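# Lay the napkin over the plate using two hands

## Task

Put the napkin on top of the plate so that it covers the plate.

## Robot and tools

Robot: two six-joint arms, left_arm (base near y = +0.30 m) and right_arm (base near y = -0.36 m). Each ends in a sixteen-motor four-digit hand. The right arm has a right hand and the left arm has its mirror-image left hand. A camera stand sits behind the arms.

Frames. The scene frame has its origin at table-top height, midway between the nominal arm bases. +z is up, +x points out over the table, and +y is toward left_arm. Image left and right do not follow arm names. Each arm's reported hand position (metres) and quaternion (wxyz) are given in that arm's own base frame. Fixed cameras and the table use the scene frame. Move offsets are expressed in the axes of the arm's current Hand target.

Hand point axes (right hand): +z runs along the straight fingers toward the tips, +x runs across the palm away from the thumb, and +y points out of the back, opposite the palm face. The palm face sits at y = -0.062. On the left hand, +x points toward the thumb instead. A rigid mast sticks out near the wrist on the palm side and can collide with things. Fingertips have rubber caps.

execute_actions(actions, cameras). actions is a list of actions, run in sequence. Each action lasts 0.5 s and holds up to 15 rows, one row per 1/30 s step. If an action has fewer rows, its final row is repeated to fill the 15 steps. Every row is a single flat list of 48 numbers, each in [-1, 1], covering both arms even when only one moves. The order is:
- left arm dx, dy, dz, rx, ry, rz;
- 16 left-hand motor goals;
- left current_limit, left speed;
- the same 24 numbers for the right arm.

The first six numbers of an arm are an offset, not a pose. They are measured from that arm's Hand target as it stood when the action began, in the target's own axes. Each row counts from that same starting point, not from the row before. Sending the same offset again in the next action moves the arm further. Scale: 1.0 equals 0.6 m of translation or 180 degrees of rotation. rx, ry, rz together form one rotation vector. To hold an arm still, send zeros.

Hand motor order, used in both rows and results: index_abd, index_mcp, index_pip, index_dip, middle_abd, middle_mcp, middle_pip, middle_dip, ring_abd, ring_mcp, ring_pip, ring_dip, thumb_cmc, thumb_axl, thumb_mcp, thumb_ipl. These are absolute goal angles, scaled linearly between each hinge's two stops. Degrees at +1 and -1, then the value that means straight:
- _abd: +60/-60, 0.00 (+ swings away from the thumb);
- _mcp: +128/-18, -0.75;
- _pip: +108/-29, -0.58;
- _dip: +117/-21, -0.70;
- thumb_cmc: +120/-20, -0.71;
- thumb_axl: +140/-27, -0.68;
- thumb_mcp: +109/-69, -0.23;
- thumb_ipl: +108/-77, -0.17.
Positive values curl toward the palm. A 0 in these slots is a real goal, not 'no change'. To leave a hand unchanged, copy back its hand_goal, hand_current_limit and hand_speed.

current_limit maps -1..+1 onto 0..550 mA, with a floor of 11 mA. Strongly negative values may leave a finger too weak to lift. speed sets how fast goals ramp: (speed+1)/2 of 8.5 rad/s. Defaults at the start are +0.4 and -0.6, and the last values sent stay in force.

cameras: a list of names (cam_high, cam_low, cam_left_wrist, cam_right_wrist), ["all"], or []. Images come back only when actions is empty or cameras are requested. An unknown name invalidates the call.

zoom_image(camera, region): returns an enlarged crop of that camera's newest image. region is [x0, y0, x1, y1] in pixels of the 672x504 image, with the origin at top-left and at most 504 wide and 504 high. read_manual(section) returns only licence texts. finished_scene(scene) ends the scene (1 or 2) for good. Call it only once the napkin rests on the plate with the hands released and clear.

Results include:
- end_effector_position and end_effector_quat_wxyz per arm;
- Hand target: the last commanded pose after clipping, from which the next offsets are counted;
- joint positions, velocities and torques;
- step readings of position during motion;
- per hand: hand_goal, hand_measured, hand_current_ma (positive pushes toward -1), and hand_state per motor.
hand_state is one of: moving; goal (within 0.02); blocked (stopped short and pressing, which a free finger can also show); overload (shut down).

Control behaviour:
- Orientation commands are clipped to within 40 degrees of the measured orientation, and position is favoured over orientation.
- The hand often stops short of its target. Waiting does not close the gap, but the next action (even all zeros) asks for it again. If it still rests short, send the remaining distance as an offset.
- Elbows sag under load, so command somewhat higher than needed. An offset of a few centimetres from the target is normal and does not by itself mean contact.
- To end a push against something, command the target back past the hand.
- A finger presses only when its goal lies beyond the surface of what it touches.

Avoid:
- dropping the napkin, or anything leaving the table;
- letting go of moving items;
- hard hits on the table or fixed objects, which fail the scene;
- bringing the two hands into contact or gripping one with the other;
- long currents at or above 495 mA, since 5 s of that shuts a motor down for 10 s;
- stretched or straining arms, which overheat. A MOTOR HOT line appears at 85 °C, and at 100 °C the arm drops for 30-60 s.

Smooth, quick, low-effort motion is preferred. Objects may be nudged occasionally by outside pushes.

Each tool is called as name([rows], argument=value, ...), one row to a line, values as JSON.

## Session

execute_actions(actions=[])

zoom_image(camera="cam_high", region=[200, 80, 600, 400])

Scene clock: 0.00 s.
left_arm: end_effector_position=(+0.0099, +0.3810, +0.1786) hand_goal=(+0.000, -0.754, -0.576, -0.696, +0.000, -0.754, -0.576, -0.696, +0.000, -0.754, -0.576, -0.696, -0.714, -0.678, -0.226, -0.168) hand_measured=(+0.000, -0.754, -0.576, -0.696, +0.000, -0.754, -0.576, -0.696, +0.000, -0.754, -0.576, -0.696, -0.714, -0.678, -0.226, -0.168) hand_current_ma=(+0, +0, +0, +0, +0, +0, +0, +0, +0, +0, +0, +0, +0, +0, +0, +0) hand_state=(goal, goal, goal, goal, goal, goal, goal, goal, goal, goal, goal, goal, goal, goal, goal, goal) hand_current_limit=0.40 hand_speed=-0.60 end_effector_quat_wxyz=(+0.085, +0.089, +0.854, +0.506) | right_arm: end_effector_position=(+0.1504, -0.2739, +0.1477) hand_goal=(+0.000, -0.754, -0.576, -0.696, +0.000, -0.754, -0.576, -0.696, +0.000, -0.754, -0.576, -0.696, -0.714, -0.678, -0.226, -0.168) hand_measured=(+0.000, -0.754, -0.576, -0.696, +0.000, -0.754, -0.576, -0.696, +0.000, -0.754, -0.576, -0.696, -0.714, -0.678, -0.226, -0.168) hand_current_ma=(+0, +0, +0, +0, +0, +0, +0, +0, +0, +0, +0, +0, +0, +0, +0, +0) hand_state=(goal, goal, goal, goal, goal, goal, goal, goal, goal, goal, goal, goal, goal, goal, goal, goal) hand_current_limit=0.40 hand_speed=-0.60 end_effector_quat_wxyz=(+0.479, +0.524, -0.446, +0.545)
Joint positions: left_arm=[1.65 0.855 0.187 0.149 0.306 0.108] | right_arm=[-0.399 1.424 0.173 1.352 1.024 1.469]
Joint velocities: within noise
Joint torques (N m): no reading
Heat: left arm: hottest elbow 32 °C; right arm: hottest shoulder 41 °C.
Hand target: left_arm +0.0094, +0.3870, +0.1910; +0.083, +0.090, +0.848, +0.516 | right_arm +0.1551, -0.2759, +0.1522; +0.476, +0.515, -0.449, +0.553

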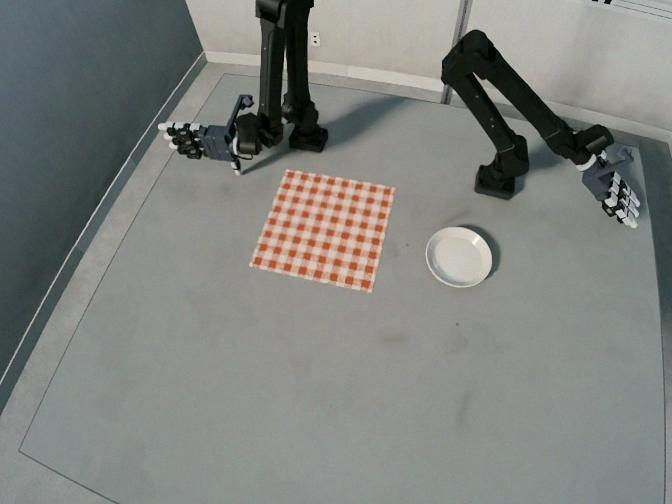

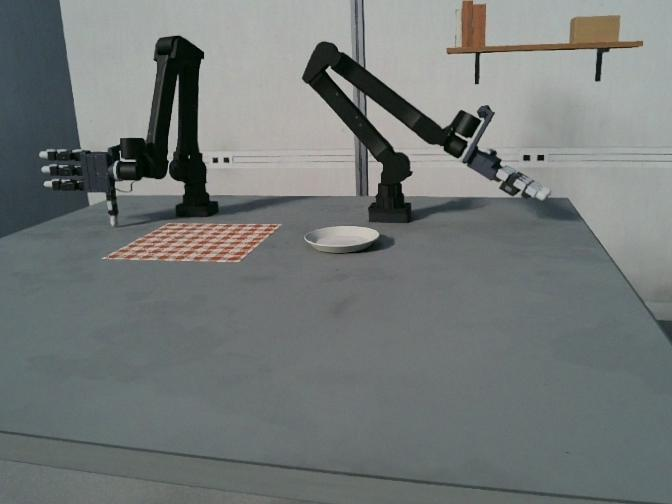

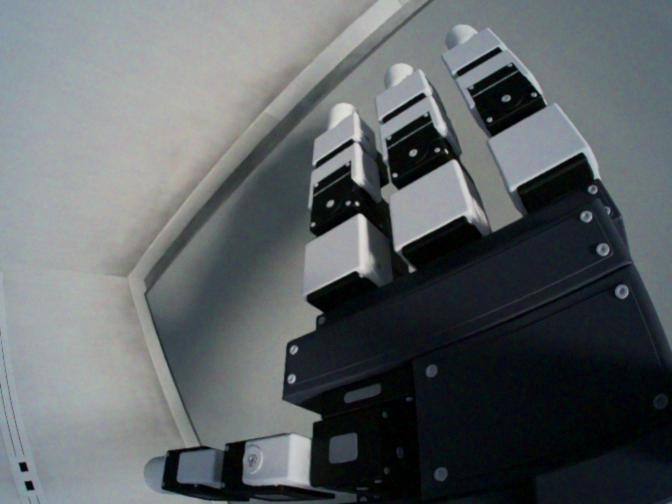

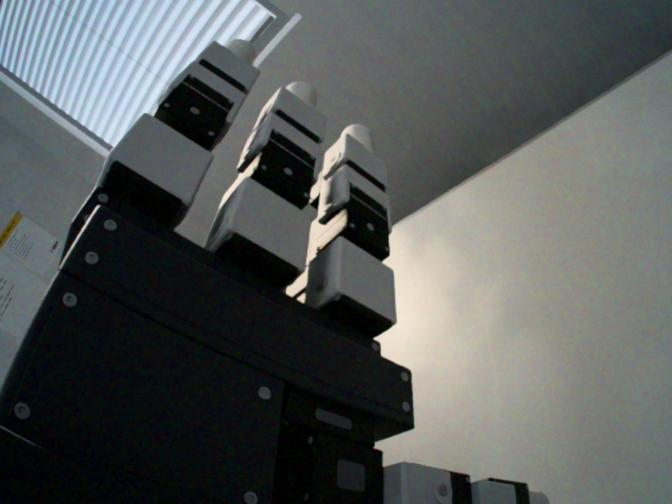

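Scaled by 1.260.

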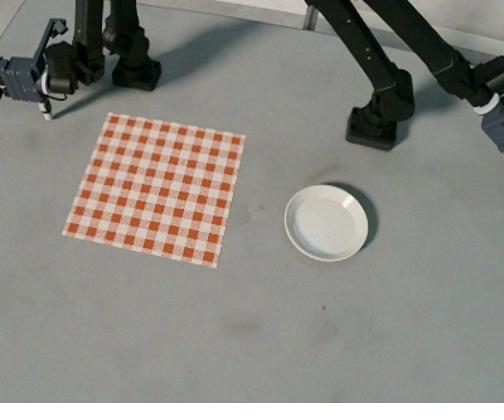

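execute_actions([
  [[0,0,0,0,0,0, 0,-0.754,-0.576,-0.696,0,-0.754,-0.576,-0.696,0,-0.754,-0.576,-0.696,-0.714,-0.678,-0.226,-0.168,0.4,-0.6, 0.1677,-0.1623,0.0328,0.0979,0.0178,0.0223, 0,-0.754,-0.576,-0.696,0,-0.754,-0.576,-0.696,0,-0.754,-0.576,-0.696,-0.714,-0.678,-0.226,-0.168,0.4,-0.6]],
  [[0,0,0,0,0,0, 0,-0.754,-0.576,-0.696,0,-0.754,-0.576,-0.696,0,-0.754,-0.576,-0.696,-0.714,-0.678,-0.226,-0.168,0.4,-0.6, 0.0472,-0.3122,0.1397,0.0979,0.0178,0.0223, 0.167,-0.644,0.182,0.058,-0.167,-0.644,0.182,0.058,0,-0.644,0.182,0.058,0.686,-0.677,0.112,-0.081,0.4,-0.6]],
], cameras=["cam_high","cam_low"])

Scene clock: 9.63 s.
left_arm: end_effector_position=(+0.0099, +0.3810, +0.1786) hand_goal=(+0.000, -0.754, -0.576, -0.696, +0.000, -0.754, -0.576, -0.696, +0.000, -0.754, -0.576, -0.696, -0.714, -0.678, -0.226, -0.168) hand_measured=(+0.000, -0.760, -0.576, -0.696, +0.000, -0.760, -0.576, -0.696, +0.000, -0.760, -0.576, -0.696, -0.720, -0.678, -0.226, -0.168) hand_current_ma=(+0, -24, -2, +0, +0, -26, -2, +0, +0, -20, -2, +0, -20, +3, +1, +1) hand_state=(goal, goal, goal, goal, goal, goal, goal, goal, goal, goal, goal, goal, goal, goal, goal, goal) hand_current_limit=0.40 hand_speed=-0.60 end_effector_quat_wxyz=(+0.085, +0.089, +0.854, +0.506) | right_arm: end_effector_position=(+0.4394, -0.2613, +0.2828) hand_goal=(+0.166, -0.644, +0.182, +0.058, -0.168, -0.644, +0.182, +0.058, +0.000, -0.644, +0.182, +0.058, +0.686, -0.678, +0.112, -0.082) hand_measured=(+0.132, -0.644, +0.182, +0.056, -0.152, -0.646, +0.180, +0.056, -0.002, -0.646, +0.180, +0.056, +0.668, -0.678, +0.110, -0.084) hand_current_ma=(-22, +0, +0, +0, +6, +0, +0, +0, +0, +0, +0, +0, -10, +0, -1, +0) hand_state=(blocked, goal, goal, goal, goal, goal, goal, goal, goal, goal, goal, goal, goal, goal, goal, goal) hand_current_limit=0.40 hand_speed=-0.60 end_effector_quat_wxyz=(+0.289, +0.588, -0.264, +0.708)
Joint positions: left_arm=[1.65 0.855 0.187 0.149 0.306 0.108] | right_arm=[-0.197 1.406 0.687 0.927 0.601 1.487]
Joint torques (N m): left_arm=[-0.38 -3.14 11.17 3.22 0.05 0.09] | right_arm=[0.56 -8.76 11.08 1.5 -0.24 -0.17]
Heat: left arm: hottest elbow 34 °C; right arm: hottest shoulder 41 °C.
Hand target: left_arm +0.0094, +0.3870, +0.1910; +0.083, +0.090, +0.848, +0.516 | right_arm +0.4540, -0.2644, +0.3019; +0.283, +0.572, -0.268, +0.722
Off the commanded pose: left_arm 0.014 m, 1 deg | right_arm 0.024 m, 3 deg.
Step readings (end_effector_position of left_arm | right_arm):
0: (+0.0099, +0.3810, +0.1786) | (+0.1504, -0.2739, +0.1477)
1: (+0.0099, +0.3810, +0.1786) | (+0.1515, -0.2742, +0.1480)
2: (+0.0099, +0.3810, +0.1786) | (+0.1579, -0.2756, +0.1507)
4: (+0.0099, +0.3810, +0.1786) | (+0.1795, -0.2765, +0.1648)
8: (+0.0099, +0.3810, +0.1786) | (+0.2248, -0.2718, +0.2194)
15: (+0.0099, +0.3810, +0.1786) | (+0.2394, -0.2713, +0.2460)
16: (+0.0099, +0.3810, +0.1786) | (+0.2416, -0.2712, +0.2437)
17: (+0.0099, +0.3810, +0.1786) | (+0.2505, -0.2693, +0.2430)
19: (+0.0099, +0.3810, +0.1786) | (+0.2853, -0.2609, +0.2497)
23: (+0.0099, +0.3810, +0.1786) | (+0.3844, -0.2335, +0.2844)
30: (+0.0099, +0.3810, +0.1786) | (+0.4375, -0.2494, +0.2899)
Images, in order (width x height): cam_high 672x504, cam_low 672x504.

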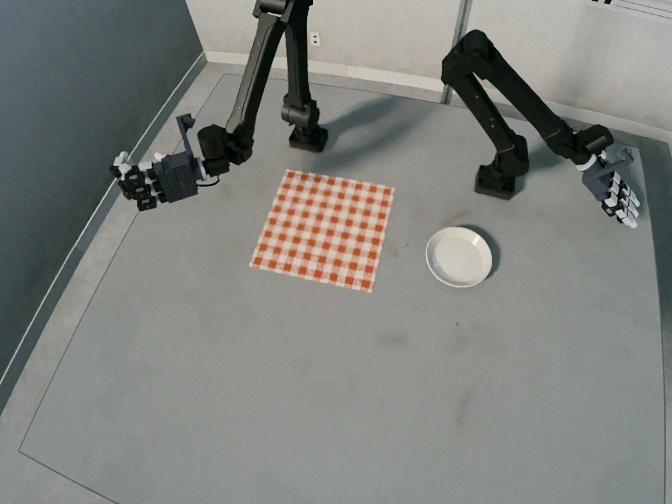

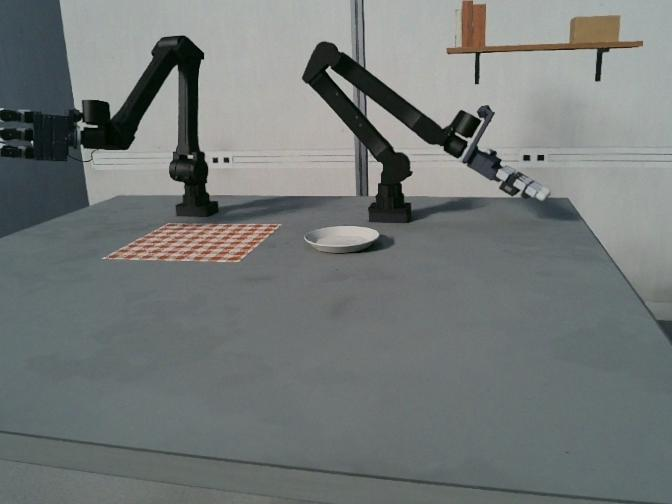

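execute_actions([
  [[0,0,0,0,0,0, 0,-0.754,-0.576,-0.696,0,-0.754,-0.576,-0.696,0,-0.754,-0.576,-0.696,-0.714,-0.678,-0.226,-0.168,0.4,-0.6, 0.018,-0.3367,0.0035,0.178,-0.0813,-0.0201, 0.167,-0.644,0.182,0.058,-0.167,-0.644,0.182,0.058,0,-0.644,0.182,0.058,0.686,-0.677,0.112,-0.081,0.4,-0.6]],
  [[0,0,0,0,0,0, 0,-0.754,-0.576,-0.696,0,-0.754,-0.576,-0.696,0,-0.754,-0.576,-0.696,-0.714,-0.678,-0.226,-0.168,0.4,-0.6, -0.0345,-0.2795,-0.0107,0.1721,-0.0962,-0.0004, 0.167,-0.644,0.182,0.058,-0.167,-0.644,0.182,0.058,0,-0.644,0.182,0.058,0.686,-0.677,0.112,-0.081,0.4,-0.6]],
  [[0,0,0,0,0,0, 0,-0.754,-0.576,-0.696,0,-0.754,-0.576,-0.696,0,-0.754,-0.576,-0.696,-0.714,-0.678,-0.226,-0.168,0.4,-0.6, -0.1305,-0.2805,-0.0063,0.1566,-0.1159,0.0562, 0.167,-0.644,0.182,0.058,-0.167,-0.644,0.182,0.058,0,-0.644,0.182,0.058,0.686,-0.677,0.112,-0.081,0.4,-0.6]],
], cameras=["cam_high","cam_low"])

Scene clock: 12.43 s.
left_arm: end_effector_position=(+0.0099, +0.3810, +0.1786) hand_goal=(+0.000, -0.754, -0.576, -0.696, +0.000, -0.754, -0.576, -0.696, +0.000, -0.754, -0.576, -0.696, -0.714, -0.678, -0.226, -0.168) hand_measured=(+0.000, -0.760, -0.576, -0.696, +0.000, -0.760, -0.576, -0.696, +0.000, -0.760, -0.576, -0.696, -0.720, -0.678, -0.226, -0.168) hand_current_ma=(+0, -24, -2, +0, +0, -26, -2, +0, +0, -20, -2, +0, -20, +3, +1, +1) hand_state=(goal, goal, goal, goal, goal, goal, goal, goal, goal, goal, goal, goal, goal, goal, goal, goal) hand_current_limit=0.40 hand_speed=-0.60 end_effector_quat_wxyz=(+0.085, +0.089, +0.854, +0.506) | right_arm: end_effector_position=(+0.5358, +0.1913, +0.2140) hand_goal=(+0.166, -0.644, +0.182, +0.058, -0.168, -0.644, +0.182, +0.058, +0.000, -0.644, +0.182, +0.058, +0.686, -0.678, +0.112, -0.082) hand_measured=(+0.134, -0.640, +0.182, +0.056, -0.152, -0.644, +0.180, +0.056, -0.002, -0.642, +0.180, +0.056, +0.674, -0.678, +0.112, -0.084) hand_current_ma=(-21, +1, +0, +0, +6, +0, +0, +0, +0, +0, +0, +0, -5, +0, +0, +0) hand_state=(blocked, goal, goal, goal, goal, goal, goal, goal, goal, goal, goal, goal, goal, goal, goal, goal) hand_current_limit=0.40 hand_speed=-0.60 end_effector_quat_wxyz=(-0.326, +0.865, +0.175, +0.339)
Joint positions: left_arm=[1.65 0.855 0.187 0.149 0.306 0.108] | right_arm=[0.311 1.394 1.121 -0.429 -0.53 1.734]
Joint torques (N m): left_arm=[-0.44 -3.14 11.18 3.21 0.05 0.09] | right_arm=[0.38 -10.05 13.31 1.28 -0.43 -0.11]
Heat: left arm: hottest elbow 34 °C; right arm: hottest shoulder 41 °C.
Hand target: left_arm +0.0094, +0.3870, +0.1910; +0.083, +0.090, +0.848, +0.516 | right_arm +0.5541, +0.1968, +0.2375; -0.330, +0.857, +0.175, +0.354
Off the commanded pose: left_arm 0.014 m, 1 deg | right_arm 0.030 m, 2 deg.
Step readings (end_effector_position of left_arm | right_arm):
0: (+0.0099, +0.3810, +0.1786) | (+0.4394, -0.2613, +0.2828)
1: (+0.0099, +0.3810, +0.1786) | (+0.4414, -0.2603, +0.2825)
2: (+0.0099, +0.3810, +0.1786) | (+0.4515, -0.2551, +0.2812)
4: (+0.0099, +0.3810, +0.1786) | (+0.4825, -0.2279, +0.2765)
8: (+0.0099, +0.3810, +0.1786) | (+0.5460, -0.1329, +0.2747)
15: (+0.0099, +0.3810, +0.1786) | (+0.5800, -0.1074, +0.3052)
16: (+0.0099, +0.3810, +0.1786) | (+0.5819, -0.1099, +0.3069)
17: (+0.0099, +0.3810, +0.1786) | (+0.5875, -0.1048, +0.3045)
19: (+0.0099, +0.3810, +0.1786) | (+0.5965, -0.0789, +0.2906)
23: (+0.0099, +0.3810, +0.1786) | (+0.5992, +0.0077, +0.2576)
30: (+0.0099, +0.3810, +0.1786) | (+0.6082, +0.0513, +0.2710)
31: (+0.0099, +0.3810, +0.1786) | (+0.6098, +0.0507, +0.2736)
32: (+0.0099, +0.3810, +0.1786) | (+0.6088, +0.0592, +0.2707)
34: (+0.0099, +0.3810, +0.1786) | (+0.5967, +0.0846, +0.2562)
38: (+0.0099, +0.3810, +0.1786) | (+0.5510, +0.1580, +0.2185)
45: (+0.0099, +0.3810, +0.1786) | (+0.5299, +0.2005, +0.2094)
Images, in order (width x height): cam_high 672x504, cam_low 672x504.

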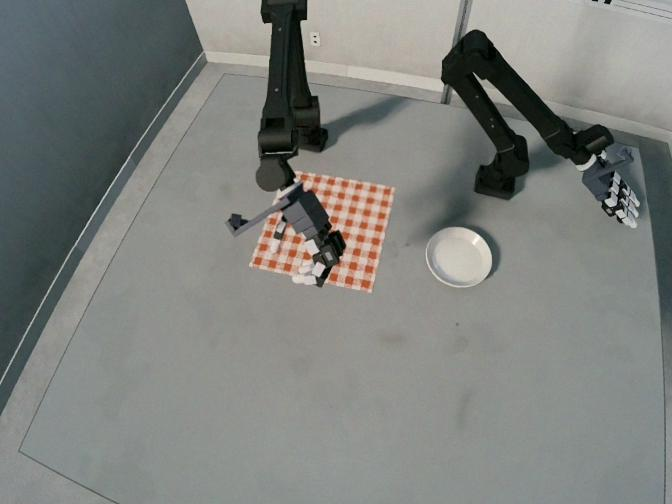

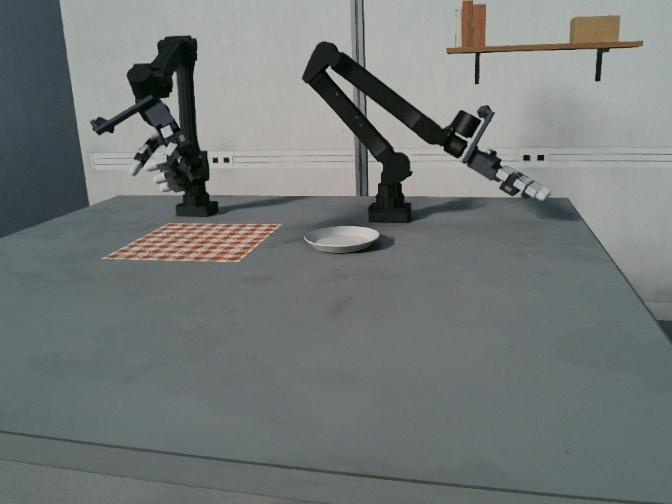

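execute_actions([
  [[0,0,0,0,0,0, 0,-0.754,-0.576,-0.696,0,-0.754,-0.576,-0.696,0,-0.754,-0.576,-0.696,-0.714,-0.678,-0.226,-0.168,0.4,-0.6, -0.2147,-0.1907,0.0352,0.1093,-0.1224,0.089, 0.167,-0.644,0.182,0.058,-0.167,-0.644,0.182,0.058,0,-0.644,0.182,0.058,0.686,-0.677,0.112,-0.081,0.4,-0.6]],
  [[0,0,0,0,0,0, 0,-0.754,-0.576,-0.696,0,-0.754,-0.576,-0.696,0,-0.754,-0.576,-0.696,-0.714,-0.678,-0.226,-0.168,0.4,-0.6, -0.1532,0.0507,0.0648,0.0598,-0.0357,0.0786, 0.167,-0.644,0.182,0.058,-0.167,-0.644,0.182,0.058,0,-0.644,0.182,0.058,0.686,-0.677,0.112,-0.081,0.4,-0.6]],
], cameras=["cam_high","cam_low"])

zoom_image(camera="cam_high", region=[300, 160, 440, 310])

zoom_image(camera="cam_low", region=[140, 170, 300, 280])

Scene clock: 14.60 s.
left_arm: end_effector_position=(+0.0099, +0.3810, +0.1786) hand_goal=(+0.000, -0.754, -0.576, -0.696, +0.000, -0.754, -0.576, -0.696, +0.000, -0.754, -0.576, -0.696, -0.714, -0.678, -0.226, -0.168) hand_measured=(+0.000, -0.760, -0.576, -0.696, +0.000, -0.760, -0.576, -0.696, +0.000, -0.760, -0.576, -0.696, -0.720, -0.678, -0.226, -0.168) hand_current_ma=(+0, -24, -2, +0, +0, -26, -2, +0, +0, -20, -2, +0, -20, +3, +1, +1) hand_state=(goal, goal, goal, goal, goal, goal, goal, goal, goal, goal, goal, goal, goal, goal, goal, goal) hand_current_limit=0.40 hand_speed=-0.60 end_effector_quat_wxyz=(+0.085, +0.089, +0.854, +0.506) | right_arm: end_effector_position=(+0.3344, +0.2851, +0.1010) hand_goal=(+0.166, -0.644, +0.182, +0.058, -0.168, -0.644, +0.182, +0.058, +0.000, -0.644, +0.182, +0.058, +0.686, -0.678, +0.112, -0.082) hand_measured=(+0.134, -0.636, +0.182, +0.056, -0.152, -0.640, +0.180, +0.056, -0.002, -0.638, +0.180, +0.056, +0.682, -0.678, +0.112, -0.084) hand_current_ma=(-20, +3, +0, +0, +6, +1, +0, +0, +0, +1, +0, +0, +0, +0, +0, +0) hand_state=(blocked, goal, goal, goal, goal, goal, goal, goal, goal, goal, goal, goal, goal, goal, goal, goal) hand_current_limit=0.40 hand_speed=-0.60 end_effector_quat_wxyz=(-0.548, +0.830, +0.100, -0.035)
Joint positions: left_arm=[1.65 0.855 0.187 0.149 0.306 0.108] | right_arm=[0.416 1.465 0.914 -0.529 -1.105 2.054]
Joint torques (N m): left_arm=[-0.38 -3.14 11.18 3.22 0.05 0.08] | right_arm=[-0.09 -10.75 7.91 1.21 -1.07 0.04]
Heat: left arm: hottest elbow 35 °C; right arm: hottest shoulder 41 °C.
Hand target: left_arm +0.0094, +0.3870, +0.1910; +0.083, +0.090, +0.848, +0.516 | right_arm +0.3425, +0.2856, +0.1085; -0.553, +0.827, +0.100, -0.022
Off the commanded pose: left_arm 0.014 m, 1 deg | right_arm 0.011 m, 2 deg.
Step readings (end_effector_position of left_arm | right_arm):
0: (+0.0099, +0.3810, +0.1786) | (+0.5357, +0.1913, +0.2140)
1: (+0.0099, +0.3810, +0.1786) | (+0.5341, +0.1929, +0.2133)
2: (+0.0099, +0.3810, +0.1786) | (+0.5262, +0.1995, +0.2104)
4: (+0.0099, +0.3810, +0.1786) | (+0.4957, +0.2205, +0.1999)
8: (+0.0099, +0.3810, +0.1786) | (+0.4378, +0.2624, +0.1883)
15: (+0.0099, +0.3810, +0.1786) | (+0.4096, +0.2869, +0.1855)
16: (+0.0099, +0.3810, +0.1786) | (+0.4082, +0.2873, +0.1846)
17: (+0.0099, +0.3810, +0.1786) | (+0.4024, +0.2905, +0.1833)
19: (+0.0099, +0.3810, +0.1786) | (+0.3833, +0.2934, +0.1739)
23: (+0.0099, +0.3810, +0.1786) | (+0.3461, +0.2856, +0.1314)
30: (+0.0099, +0.3810, +0.1786) | (+0.3320, +0.2828, +0.0990)
Images, in order (width x height): cam_high 672x504, cam_low 672x504.

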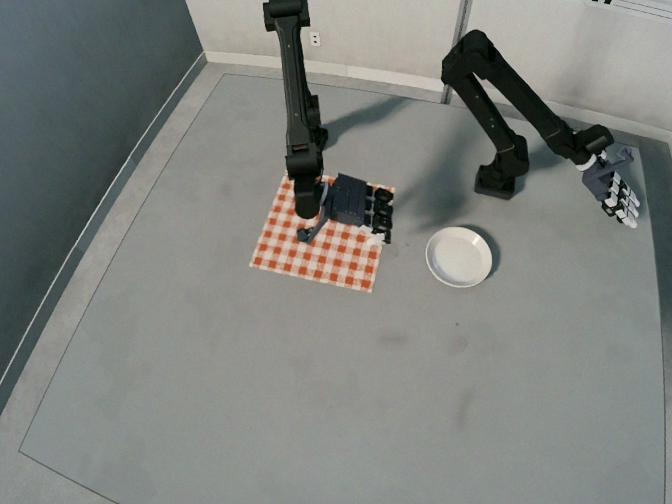

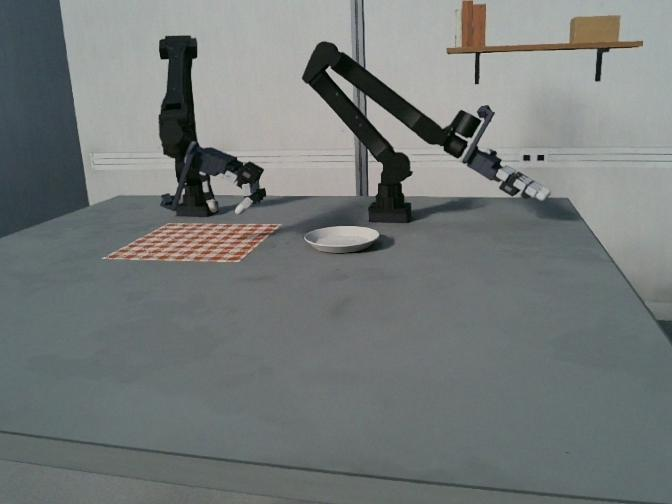

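Scaled by 3.360.

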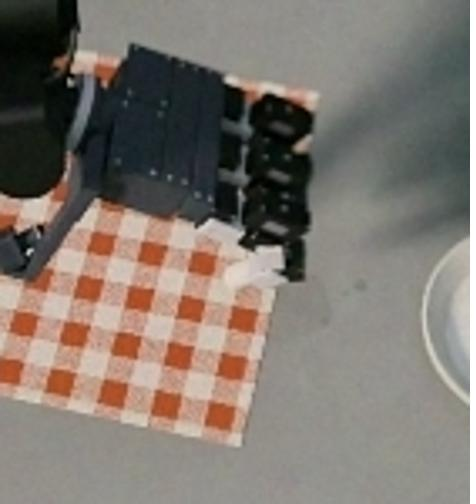

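Scaled by 3.150.

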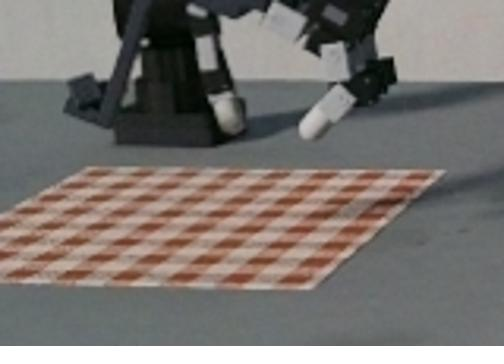

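execute_actions([
  [[0,0,0,0,0,0, 0,-0.754,-0.576,-0.696,0,-0.754,-0.576,-0.696,0,-0.754,-0.576,-0.696,-0.714,-0.678,-0.226,-0.168,0.4,-0.6, 0.0102,0.1082,0.0653,0,0,0, 0.167,-0.644,0.182,0.058,-0.167,-0.644,0.182,0.058,0,-0.644,0.182,0.058,0.686,-0.677,0.112,-0.081,0.4,-0.6]],
  [[0,0,0,0,0,0, 0,-0.754,-0.576,-0.696,0,-0.754,-0.576,-0.696,0,-0.754,-0.576,-0.696,-0.714,-0.678,-0.226,-0.168,0.4,-0.6, -0.0033,0.0579,0.0234,0,0,0, 0.167,-0.644,0.182,0.058,-0.167,-0.644,0.182,0.058,0,-0.644,0.182,0.058,0.686,-0.677,0.112,-0.081,0.4,-0.6]],
], cameras=["cam_high","cam_low"])

zoom_image(camera="cam_high", region=[300, 170, 420, 300])

zoom_image(camera="cam_low", region=[160, 190, 300, 280])

Scene clock: 16.90 s.
left_arm: end_effector_position=(+0.0099, +0.3810, +0.1786) hand_goal=(+0.000, -0.754, -0.576, -0.696, +0.000, -0.754, -0.576, -0.696, +0.000, -0.754, -0.576, -0.696, -0.714, -0.678, -0.226, -0.168) hand_measured=(+0.000, -0.760, -0.576, -0.696, +0.000, -0.760, -0.576, -0.696, +0.000, -0.760, -0.576, -0.696, -0.720, -0.678, -0.226, -0.168) hand_current_ma=(+0, -24, -2, +0, +0, -26, -2, +0, +0, -20, -2, +0, -20, +3, +1, +1) hand_state=(goal, goal, goal, goal, goal, goal, goal, goal, goal, goal, goal, goal, goal, goal, goal, goal) hand_current_limit=0.40 hand_speed=-0.60 end_effector_quat_wxyz=(+0.085, +0.089, +0.854, +0.506) | right_arm: end_effector_position=(+0.3580, +0.2984, +0.0151) hand_goal=(+0.166, -0.644, +0.182, +0.058, -0.168, -0.644, +0.182, +0.058, +0.000, -0.644, +0.182, +0.058, +0.686, -0.678, +0.112, -0.082) hand_measured=(+0.134, -0.634, +0.182, +0.056, -0.152, -0.638, +0.180, +0.056, -0.002, -0.636, +0.180, +0.056, +0.684, -0.678, +0.114, -0.080) hand_current_ma=(-20, +4, +0, +0, +6, +2, +0, +0, +0, +2, +0, +0, +0, +0, +1, +1) hand_state=(blocked, goal, goal, goal, goal, goal, goal, goal, goal, goal, goal, goal, goal, goal, goal, goal) hand_current_limit=0.40 hand_speed=-0.60 end_effector_quat_wxyz=(-0.560, +0.822, +0.107, -0.011)
Joint positions: left_arm=[1.65 0.855 0.187 0.149 0.306 0.108] | right_arm=[0.419 1.665 0.847 -0.168 -1.107 2.099]
Joint torques (N m): left_arm=[-0.44 -3.14 11.17 3.22 0.05 0.09] | right_arm=[1.03 -8.76 5.35 1.43 -0.54 -0.05]
Heat: left arm: hottest elbow 35 °C; right arm: hottest shoulder 41 °C.
Hand target: left_arm +0.0094, +0.3870, +0.1910; +0.083, +0.090, +0.848, +0.516 | right_arm +0.3528, +0.2983, -0.0034; -0.553, +0.827, +0.100, -0.022
Off the commanded pose: left_arm 0.014 m, 1 deg | right_arm 0.019 m, 2 deg.
joint sent to its limit (right arm) — joint 6 (wrist roll), upper limit. The joint targets still meet the commanded pose.
Step readings (end_effector_position of left_arm | right_arm):
0: (+0.0099, +0.3810, +0.1786) | (+0.3344, +0.2851, +0.1010)
1: (+0.0099, +0.3810, +0.1786) | (+0.3347, +0.2852, +0.1010)
2: (+0.0099, +0.3810, +0.1786) | (+0.3369, +0.2862, +0.0992)
4: (+0.0099, +0.3810, +0.1786) | (+0.3432, +0.2891, +0.0917)
8: (+0.0099, +0.3810, +0.1786) | (+0.3474, +0.2903, +0.0567)
15: (+0.0099, +0.3810, +0.1786) | (+0.3435, +0.2902, +0.0264)
16: (+0.0099, +0.3810, +0.1786) | (+0.3444, +0.2908, +0.0268)
17: (+0.0099, +0.3810, +0.1786) | (+0.3469, +0.2921, +0.0274)
19: (+0.0099, +0.3810, +0.1786) | (+0.3520, +0.2944, +0.0253)
23: (+0.0099, +0.3810, +0.1786) | (+0.3530, +0.2964, +0.0135)
30: (+0.0099, +0.3810, +0.1786) | (+0.3575, +0.2982, +0.0151)
Images, in order (width x height): cam_high 672x504, cam_low 672x504.

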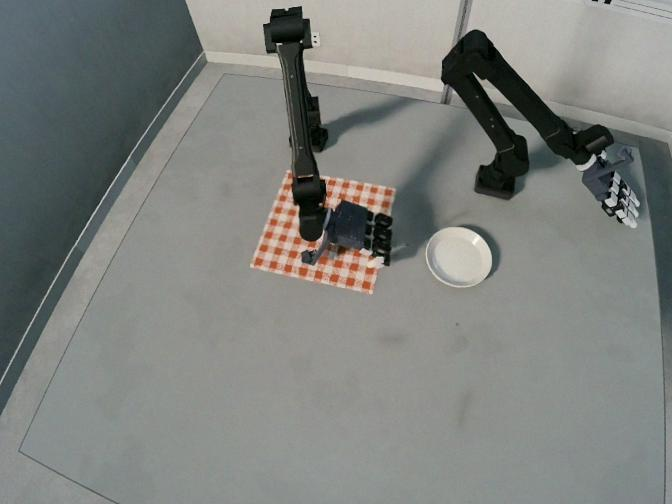

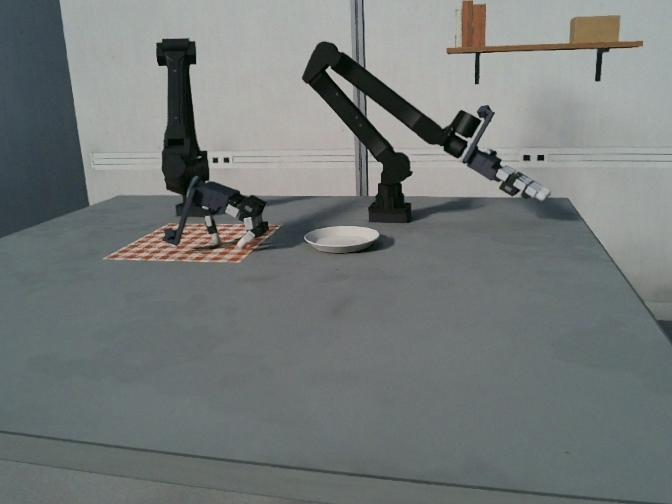

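Scaled by 3.877.

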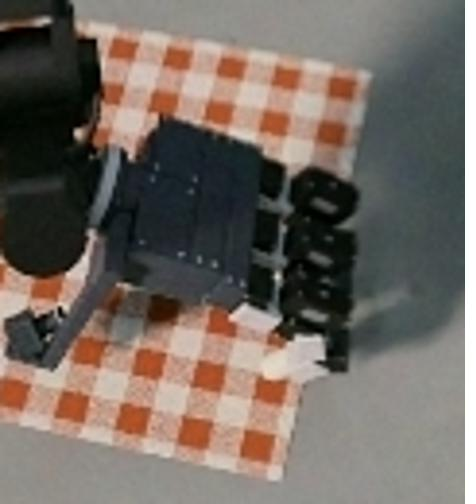

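Scaled by 3.600.

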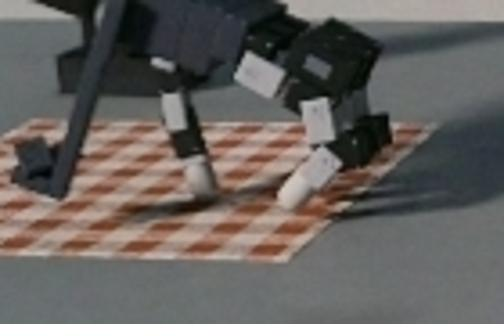

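execute_actions([
  [[0,0,0,0,0,0, 0,-0.754,-0.576,-0.696,0,-0.754,-0.576,-0.696,0,-0.754,-0.576,-0.696,-0.714,-0.678,-0.226,-0.168,0.4,-0.6, 0.0026,-0.0563,-0.0227,0.0023,-0.0359,0.0006, 0.167,-0.644,0.182,0.058,-0.167,-0.644,0.182,0.058,0,-0.644,0.182,0.058,0.686,-0.677,0.112,-0.081,0.4,-0.6]],
  [[0,0,0,0,0,0, 0,-0.754,-0.576,-0.696,0,-0.754,-0.576,-0.696,0,-0.754,-0.576,-0.696,-0.714,-0.678,-0.226,-0.168,0.4,-0.6, -0.0026,0.0595,0.015,0,0,0, 0.167,-0.644,0.182,0.058,-0.167,-0.644,0.182,0.058,0,-0.644,0.182,0.058,0.686,-0.677,0.112,-0.081,0.4,-0.6]],
], cameras=["cam_high","cam_low","cam_right_wrist"])

zoom_image(camera="cam_high", region=[300, 170, 420, 300])

zoom_image(camera="cam_low", region=[160, 190, 300, 280])

Scene clock: 20.10 s.
left_arm: end_effector_position=(+0.0099, +0.3810, +0.1786) hand_goal=(+0.000, -0.754, -0.576, -0.696, +0.000, -0.754, -0.576, -0.696, +0.000, -0.754, -0.576, -0.696, -0.714, -0.678, -0.226, -0.168) hand_measured=(+0.000, -0.760, -0.576, -0.696, +0.000, -0.760, -0.576, -0.696, +0.000, -0.760, -0.576, -0.696, -0.720, -0.678, -0.226, -0.168) hand_current_ma=(+0, -24, -2, +0, +0, -26, -2, +0, +0, -20, -2, +0, -20, +3, +1, +1) hand_state=(goal, goal, goal, goal, goal, goal, goal, goal, goal, goal, goal, goal, goal, goal, goal, goal) hand_current_limit=0.40 hand_speed=-0.60 end_effector_quat_wxyz=(+0.085, +0.089, +0.854, +0.506) | right_arm: end_effector_position=(+0.3404, +0.2906, +0.0134) hand_goal=(+0.166, -0.644, +0.182, +0.058, -0.168, -0.644, +0.182, +0.058, +0.000, -0.644, +0.182, +0.058, +0.686, -0.678, +0.112, -0.082) hand_measured=(+0.134, -0.634, +0.182, +0.056, -0.152, -0.638, +0.182, +0.056, -0.002, -0.636, +0.180, +0.056, +0.678, -0.680, +0.120, -0.074) hand_current_ma=(-20, +4, +0, +0, +6, +2, +0, +0, +0, +3, +0, +0, -3, -1, +3, +3) hand_state=(blocked, goal, goal, goal, goal, goal, goal, goal, goal, goal, goal, goal, goal, goal, goal, goal) hand_current_limit=0.40 hand_speed=-0.60 end_effector_quat_wxyz=(-0.553, +0.821, +0.117, -0.079)
Joint positions: left_arm=[1.65 0.855 0.187 0.149 0.306 0.108] | right_arm=[0.411 1.707 0.928 -0.487 -1.166 1.9]
Joint torques (N m): left_arm=[-0.44 -3.14 11.18 3.22 0.05 0.09] | right_arm=[0.44 -8.29 7.3 1.11 -0.64 -0.42]
Heat: left arm: hottest elbow 36 °C; right arm: hottest shoulder 41 °C.
Hand target: left_arm +0.0094, +0.3870, +0.1910; +0.083, +0.090, +0.848, +0.516 | right_arm +0.3526, +0.2931, -0.0034; -0.550, +0.822, +0.130, -0.070
Off the commanded pose: left_arm 0.014 m, 1 deg | right_arm 0.021 m, 2 deg.
Step readings (end_effector_position of left_arm | right_arm):
0: (+0.0099, +0.3810, +0.1786) | (+0.3580, +0.2984, +0.0151)
1: (+0.0099, +0.3810, +0.1786) | (+0.3577, +0.2984, +0.0151)
2: (+0.0099, +0.3810, +0.1786) | (+0.3551, +0.2978, +0.0151)
4: (+0.0099, +0.3810, +0.1786) | (+0.3450, +0.2952, +0.0156)
8: (+0.0099, +0.3810, +0.1786) | (+0.3300, +0.2893, +0.0168)
15: (+0.0099, +0.3810, +0.1786) | (+0.3343, +0.2898, +0.0258)
16: (+0.0099, +0.3810, +0.1786) | (+0.3352, +0.2901, +0.0264)
17: (+0.0099, +0.3810, +0.1786) | (+0.3358, +0.2905, +0.0259)
19: (+0.0099, +0.3810, +0.1786) | (+0.3368, +0.2909, +0.0211)
23: (+0.0099, +0.3810, +0.1786) | (+0.3393, +0.2913, +0.0138)
30: (+0.0099, +0.3810, +0.1786) | (+0.3404, +0.2906, +0.0134)
Images, in order (width x height): cam_high 672x504, cam_low 672x504, cam_right_wrist 672x504.

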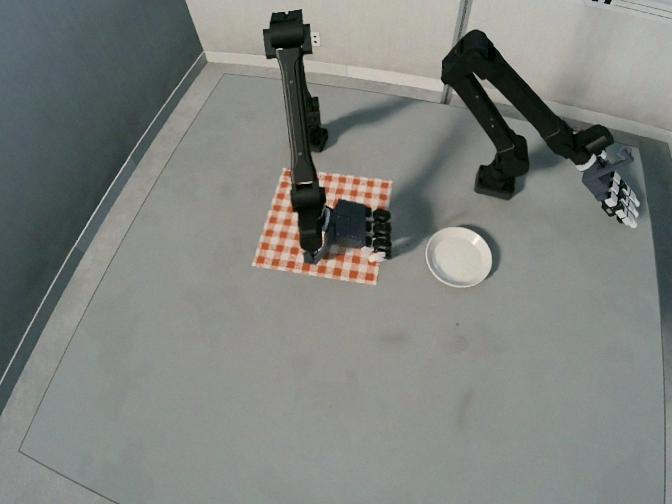

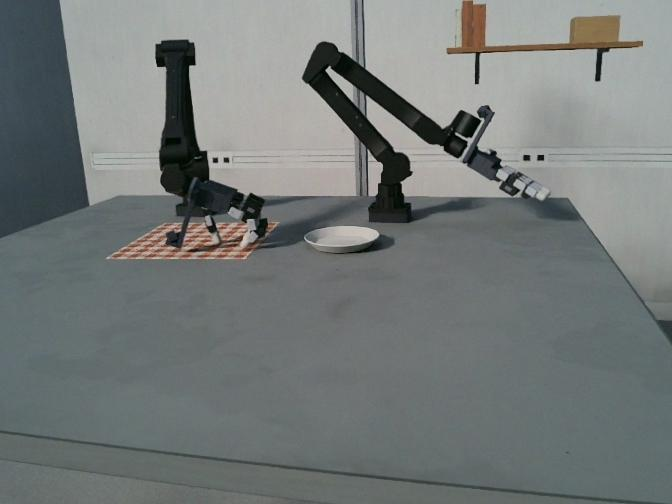

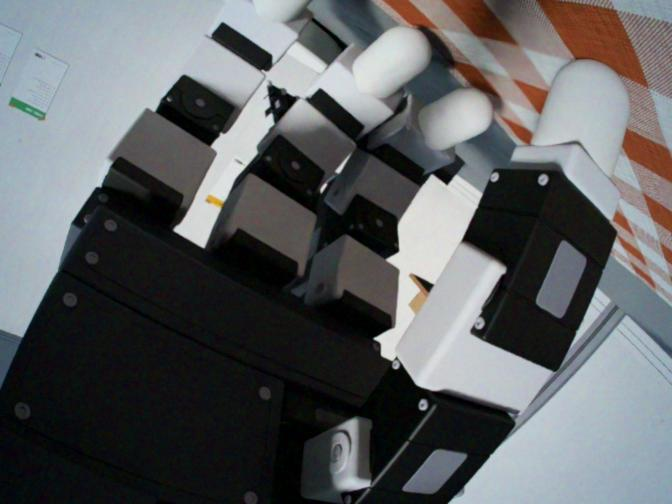

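Scaled by 3.877.

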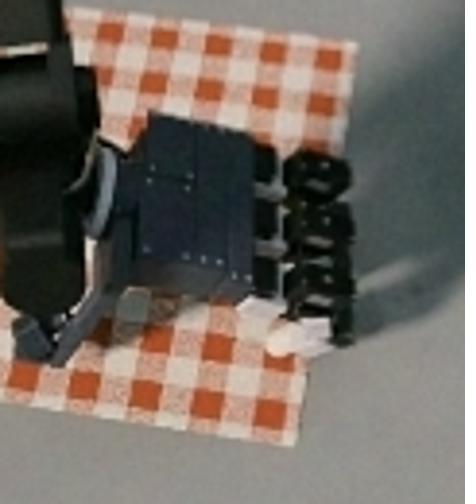

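Scaled by 3.600.

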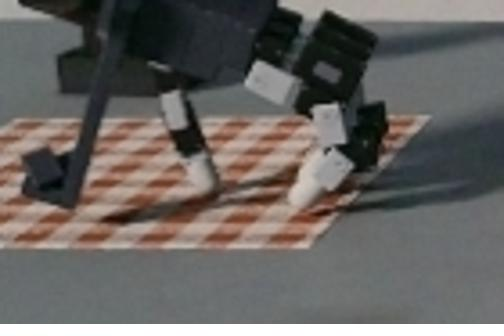

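execute_actions([
  [[0,0,0,0,0,0, 0,-0.754,-0.576,-0.696,0,-0.754,-0.576,-0.696,0,-0.754,-0.576,-0.696,-0.714,-0.678,-0.226,-0.168,0.4,-0.6, 0,0,0,0,0,0, 0.167,-0.205,0.182,-0.145,-0.167,-0.205,0.182,-0.145,0,-0.205,0.182,-0.145,0.686,-0.677,0.112,-0.081,0.4,-0.8]],
], cameras=["cam_high","cam_low","cam_right_wrist"])

zoom_image(camera="cam_high", region=[300, 170, 420, 300])

zoom_image(camera="cam_low", region=[160, 190, 300, 280])

Scene clock: 21.47 s.
left_arm: end_effector_position=(+0.0099, +0.3810, +0.1786) hand_goal=(+0.000, -0.754, -0.576, -0.696, +0.000, -0.754, -0.576, -0.696, +0.000, -0.754, -0.576, -0.696, -0.714, -0.678, -0.226, -0.168) hand_measured=(+0.000, -0.760, -0.576, -0.696, +0.000, -0.760, -0.576, -0.696, +0.000, -0.760, -0.576, -0.696, -0.720, -0.678, -0.226, -0.168) hand_current_ma=(+0, -24, -2, +0, +0, -26, -2, +0, +0, -20, -2, +0, -20, +3, +1, +1) hand_state=(goal, goal, goal, goal, goal, goal, goal, goal, goal, goal, goal, goal, goal, goal, goal, goal) hand_current_limit=0.40 hand_speed=-0.60 end_effector_quat_wxyz=(+0.085, +0.089, +0.854, +0.506) | right_arm: end_effector_position=(+0.3436, +0.2947, +0.0136) hand_goal=(+0.166, -0.206, +0.182, -0.146, -0.168, -0.206, +0.182, -0.146, +0.000, -0.206, +0.182, -0.146, +0.686, -0.678, +0.112, -0.082) hand_measured=(+0.136, -0.208, +0.186, -0.142, -0.152, -0.210, +0.186, -0.138, -0.002, -0.204, +0.184, -0.144, +0.684, -0.680, +0.120, -0.074) hand_current_ma=(-18, +0, +1, +1, +5, -1, +1, +2, +0, +0, +0, +0, +0, +0, +4, +3) hand_state=(blocked, goal, goal, goal, goal, goal, goal, goal, goal, goal, goal, goal, goal, goal, goal, goal) hand_current_limit=0.40 hand_speed=-0.80 end_effector_quat_wxyz=(-0.558, +0.816, +0.132, -0.071)
Joint positions: left_arm=[1.65 0.855 0.187 0.149 0.306 0.108] | right_arm=[0.415 1.71 0.931 -0.477 -1.175 1.875]
Joint torques (N m): left_arm=[-0.44 -3.08 11.17 3.21 0.05 0.09] | right_arm=[0.15 -8.59 7.13 0.69 -0.22 -0.21]
Heat: left arm: hottest elbow 36 °C; right arm: hottest shoulder 41 °C.
Hand target: left_arm +0.0094, +0.3870, +0.1910; +0.083, +0.090, +0.848, +0.516 | right_arm +0.3527, +0.2931, -0.0034; -0.550, +0.822, +0.130, -0.070
Off the commanded pose: left_arm 0.014 m, 1 deg | right_arm 0.019 m, 1 deg.
Step readings (end_effector_position of left_arm | right_arm):
0: (+0.0099, +0.3810, +0.1786) | (+0.3404, +0.2906, +0.0134)
1: (+0.0099, +0.3810, +0.1786) | (+0.3404, +0.2906, +0.0134)
2: (+0.0099, +0.3810, +0.1786) | (+0.3404, +0.2907, +0.0134)
4: (+0.0099, +0.3810, +0.1786) | (+0.3404, +0.2907, +0.0134)
8: (+0.0099, +0.3810, +0.1786) | (+0.3415, +0.2922, +0.0142)
15: (+0.0099, +0.3810, +0.1786) | (+0.3430, +0.2958, +0.0154)
Images, in order (width x height): cam_high 672x504, cam_low 672x504, cam_right_wrist 672x504.

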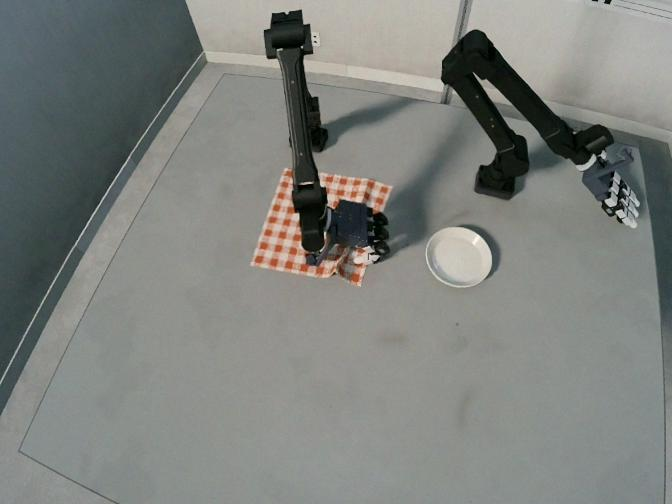

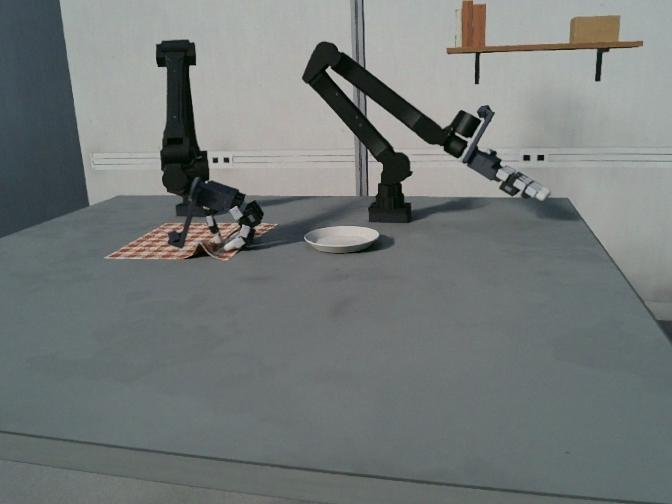

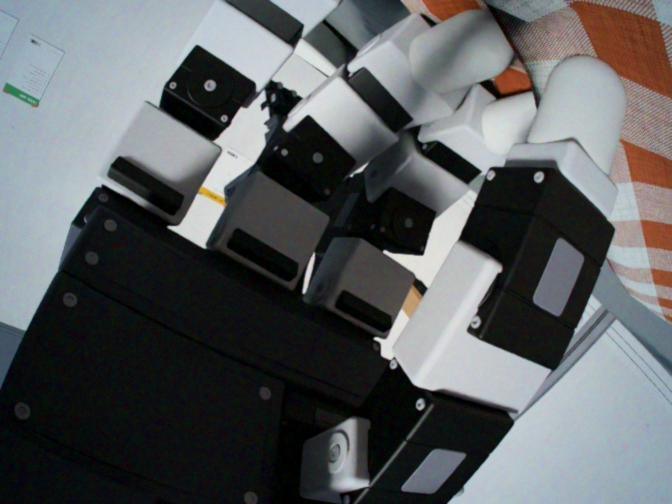

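Scaled by 3.877.

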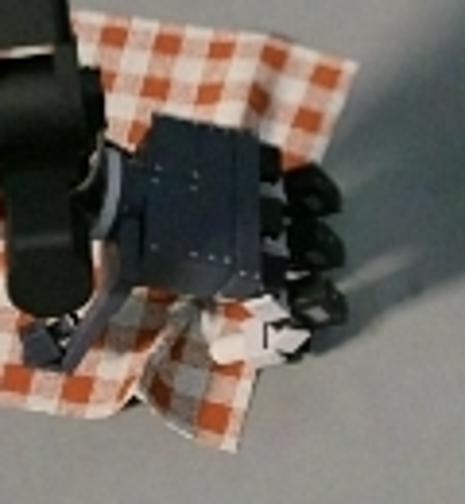

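Scaled by 3.600.

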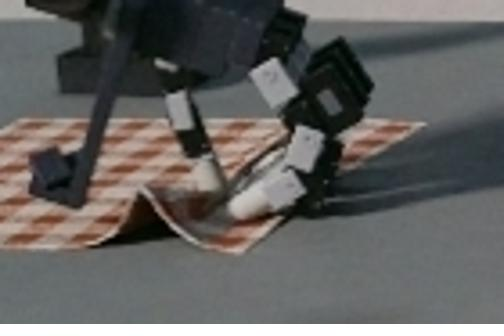

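execute_actions([
  [[0,0,0,0,0,0, 0,-0.754,-0.576,-0.696,0,-0.754,-0.576,-0.696,0,-0.754,-0.576,-0.696,-0.714,-0.678,-0.226,-0.168,0.4,-0.6, 0,0,0,0,0,0, 0.167,-0.068,0.226,-0.116,-0.167,-0.068,0.226,-0.116,0,-0.068,0.226,-0.116,0.686,-0.677,0.337,0.211,0.4,-0.8]],
  [[0,0,0,0,0,0, 0,-0.754,-0.576,-0.696,0,-0.754,-0.576,-0.696,0,-0.754,-0.576,-0.696,-0.714,-0.678,-0.226,-0.168,0.4,-0.6, 0.0,-0.0926,-0.0374,0,0,0, 0.167,-0.068,0.226,-0.116,-0.167,-0.068,0.226,-0.116,0,-0.068,0.226,-0.116,0.686,-0.677,0.337,0.211,0.2,-0.8]],
], cameras=["cam_high","cam_low","cam_right_wrist"])

zoom_image(camera="cam_high", region=[300, 170, 420, 300])

zoom_image(camera="cam_low", region=[160, 190, 300, 280])

Scene clock: 23.47 s.
left_arm: end_effector_position=(+0.0099, +0.3810, +0.1786) hand_goal=(+0.000, -0.754, -0.576, -0.696, +0.000, -0.754, -0.576, -0.696, +0.000, -0.754, -0.576, -0.696, -0.714, -0.678, -0.226, -0.168) hand_measured=(+0.000, -0.760, -0.576, -0.696, +0.000, -0.760, -0.576, -0.696, +0.000, -0.760, -0.576, -0.696, -0.720, -0.678, -0.226, -0.168) hand_current_ma=(+0, -24, -2, +0, +0, -26, -2, +0, +0, -20, -2, +0, -20, +3, +1, +1) hand_state=(goal, goal, goal, goal, goal, goal, goal, goal, goal, goal, goal, goal, goal, goal, goal, goal) hand_current_limit=0.40 hand_speed=-0.60 end_effector_quat_wxyz=(+0.085, +0.089, +0.854, +0.506) | right_arm: end_effector_position=(+0.3313, +0.2841, +0.0340) hand_goal=(+0.166, -0.068, +0.226, -0.116, -0.168, -0.068, +0.226, -0.116, +0.000, -0.068, +0.226, -0.116, +0.686, -0.678, +0.336, +0.210) hand_measured=(+0.142, -0.122, +0.214, -0.114, -0.152, -0.128, +0.216, -0.112, -0.002, -0.068, +0.220, -0.118, +0.682, -0.678, +0.148, +0.024) hand_current_ma=(-13, -73, -4, +0, +5, -86, -3, +0, +0, +0, -1, +0, +0, +0, -330, -330) hand_state=(blocked, blocked, goal, goal, goal, blocked, goal, goal, goal, goal, goal, goal, goal, goal, blocked, blocked) hand_current_limit=0.20 hand_speed=-0.80 end_effector_quat_wxyz=(-0.543, +0.827, +0.111, -0.095)
Joint positions: left_arm=[1.65 0.855 0.187 0.149 0.306 0.108] | right_arm=[0.41 1.661 0.947 -0.616 -1.155 1.873]
Joint torques (N m): left_arm=[-0.44 -3.14 11.18 3.21 0.05 0.09] | right_arm=[0.73 -13.63 9.43 0.01 -0.97 -0.1]
Heat: left arm: hottest elbow 36 °C; right arm: hottest shoulder 41 °C.
Hand target: left_arm +0.0094, +0.3870, +0.1910; +0.083, +0.090, +0.848, +0.516 | right_arm +0.3506, +0.2934, +0.0564; -0.550, +0.822, +0.130, -0.070
Off the commanded pose: left_arm 0.014 m, 1 deg | right_arm 0.031 m, 4 deg.
Step readings (end_effector_position of left_arm | right_arm):
0: (+0.0099, +0.3810, +0.1786) | (+0.3436, +0.2947, +0.0136)
1: (+0.0099, +0.3810, +0.1786) | (+0.3436, +0.2947, +0.0136)
2: (+0.0099, +0.3810, +0.1786) | (+0.3439, +0.2944, +0.0132)
4: (+0.0099, +0.3810, +0.1786) | (+0.3443, +0.2936, +0.0120)
8: (+0.0099, +0.3810, +0.1786) | (+0.3455, +0.2918, +0.0108)
15: (+0.0099, +0.3810, +0.1786) | (+0.3455, +0.2917, +0.0102)
16: (+0.0099, +0.3810, +0.1786) | (+0.3454, +0.2917, +0.0101)
17: (+0.0099, +0.3810, +0.1786) | (+0.3450, +0.2915, +0.0106)
19: (+0.0099, +0.3810, +0.1786) | (+0.3417, +0.2893, +0.0122)
23: (+0.0099, +0.3810, +0.1786) | (+0.3333, +0.2850, +0.0206)
30: (+0.0099, +0.3810, +0.1786) | (+0.3321, +0.2845, +0.0336)
Images, in order (width x height): cam_high 672x504, cam_low 672x504, cam_right_wrist 672x504.

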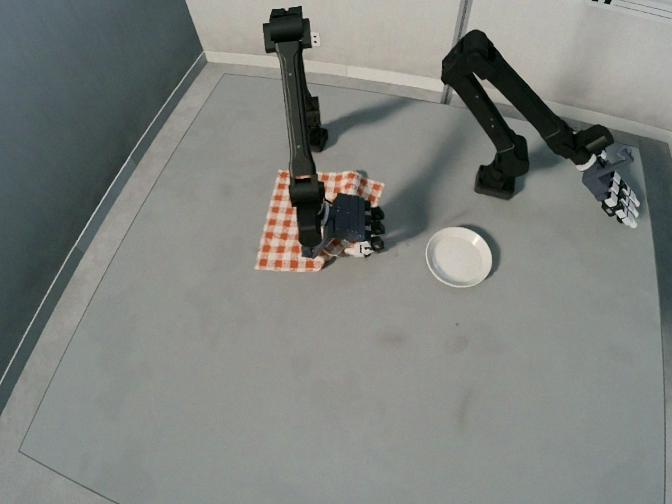

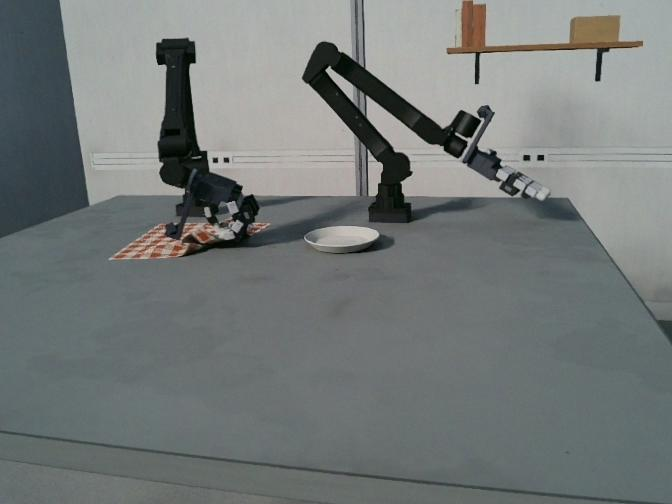

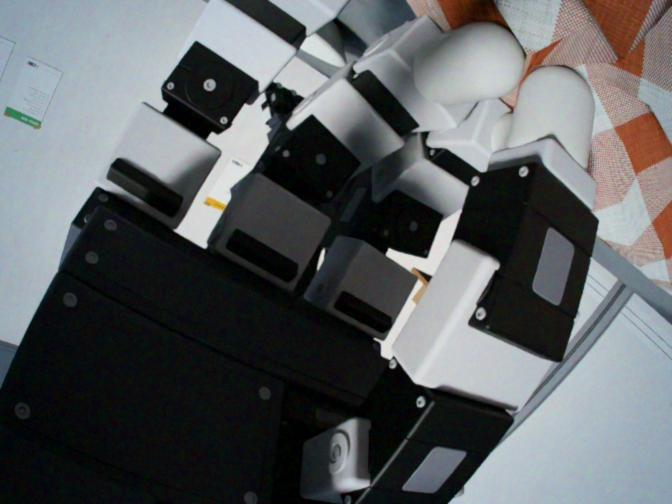

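Scaled by 3.877.

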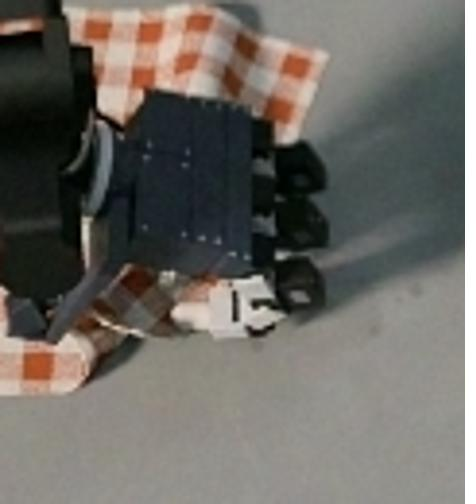

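Scaled by 3.600.

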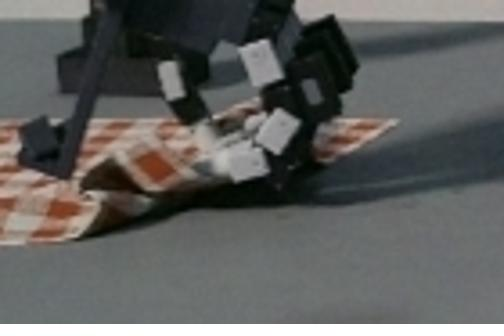

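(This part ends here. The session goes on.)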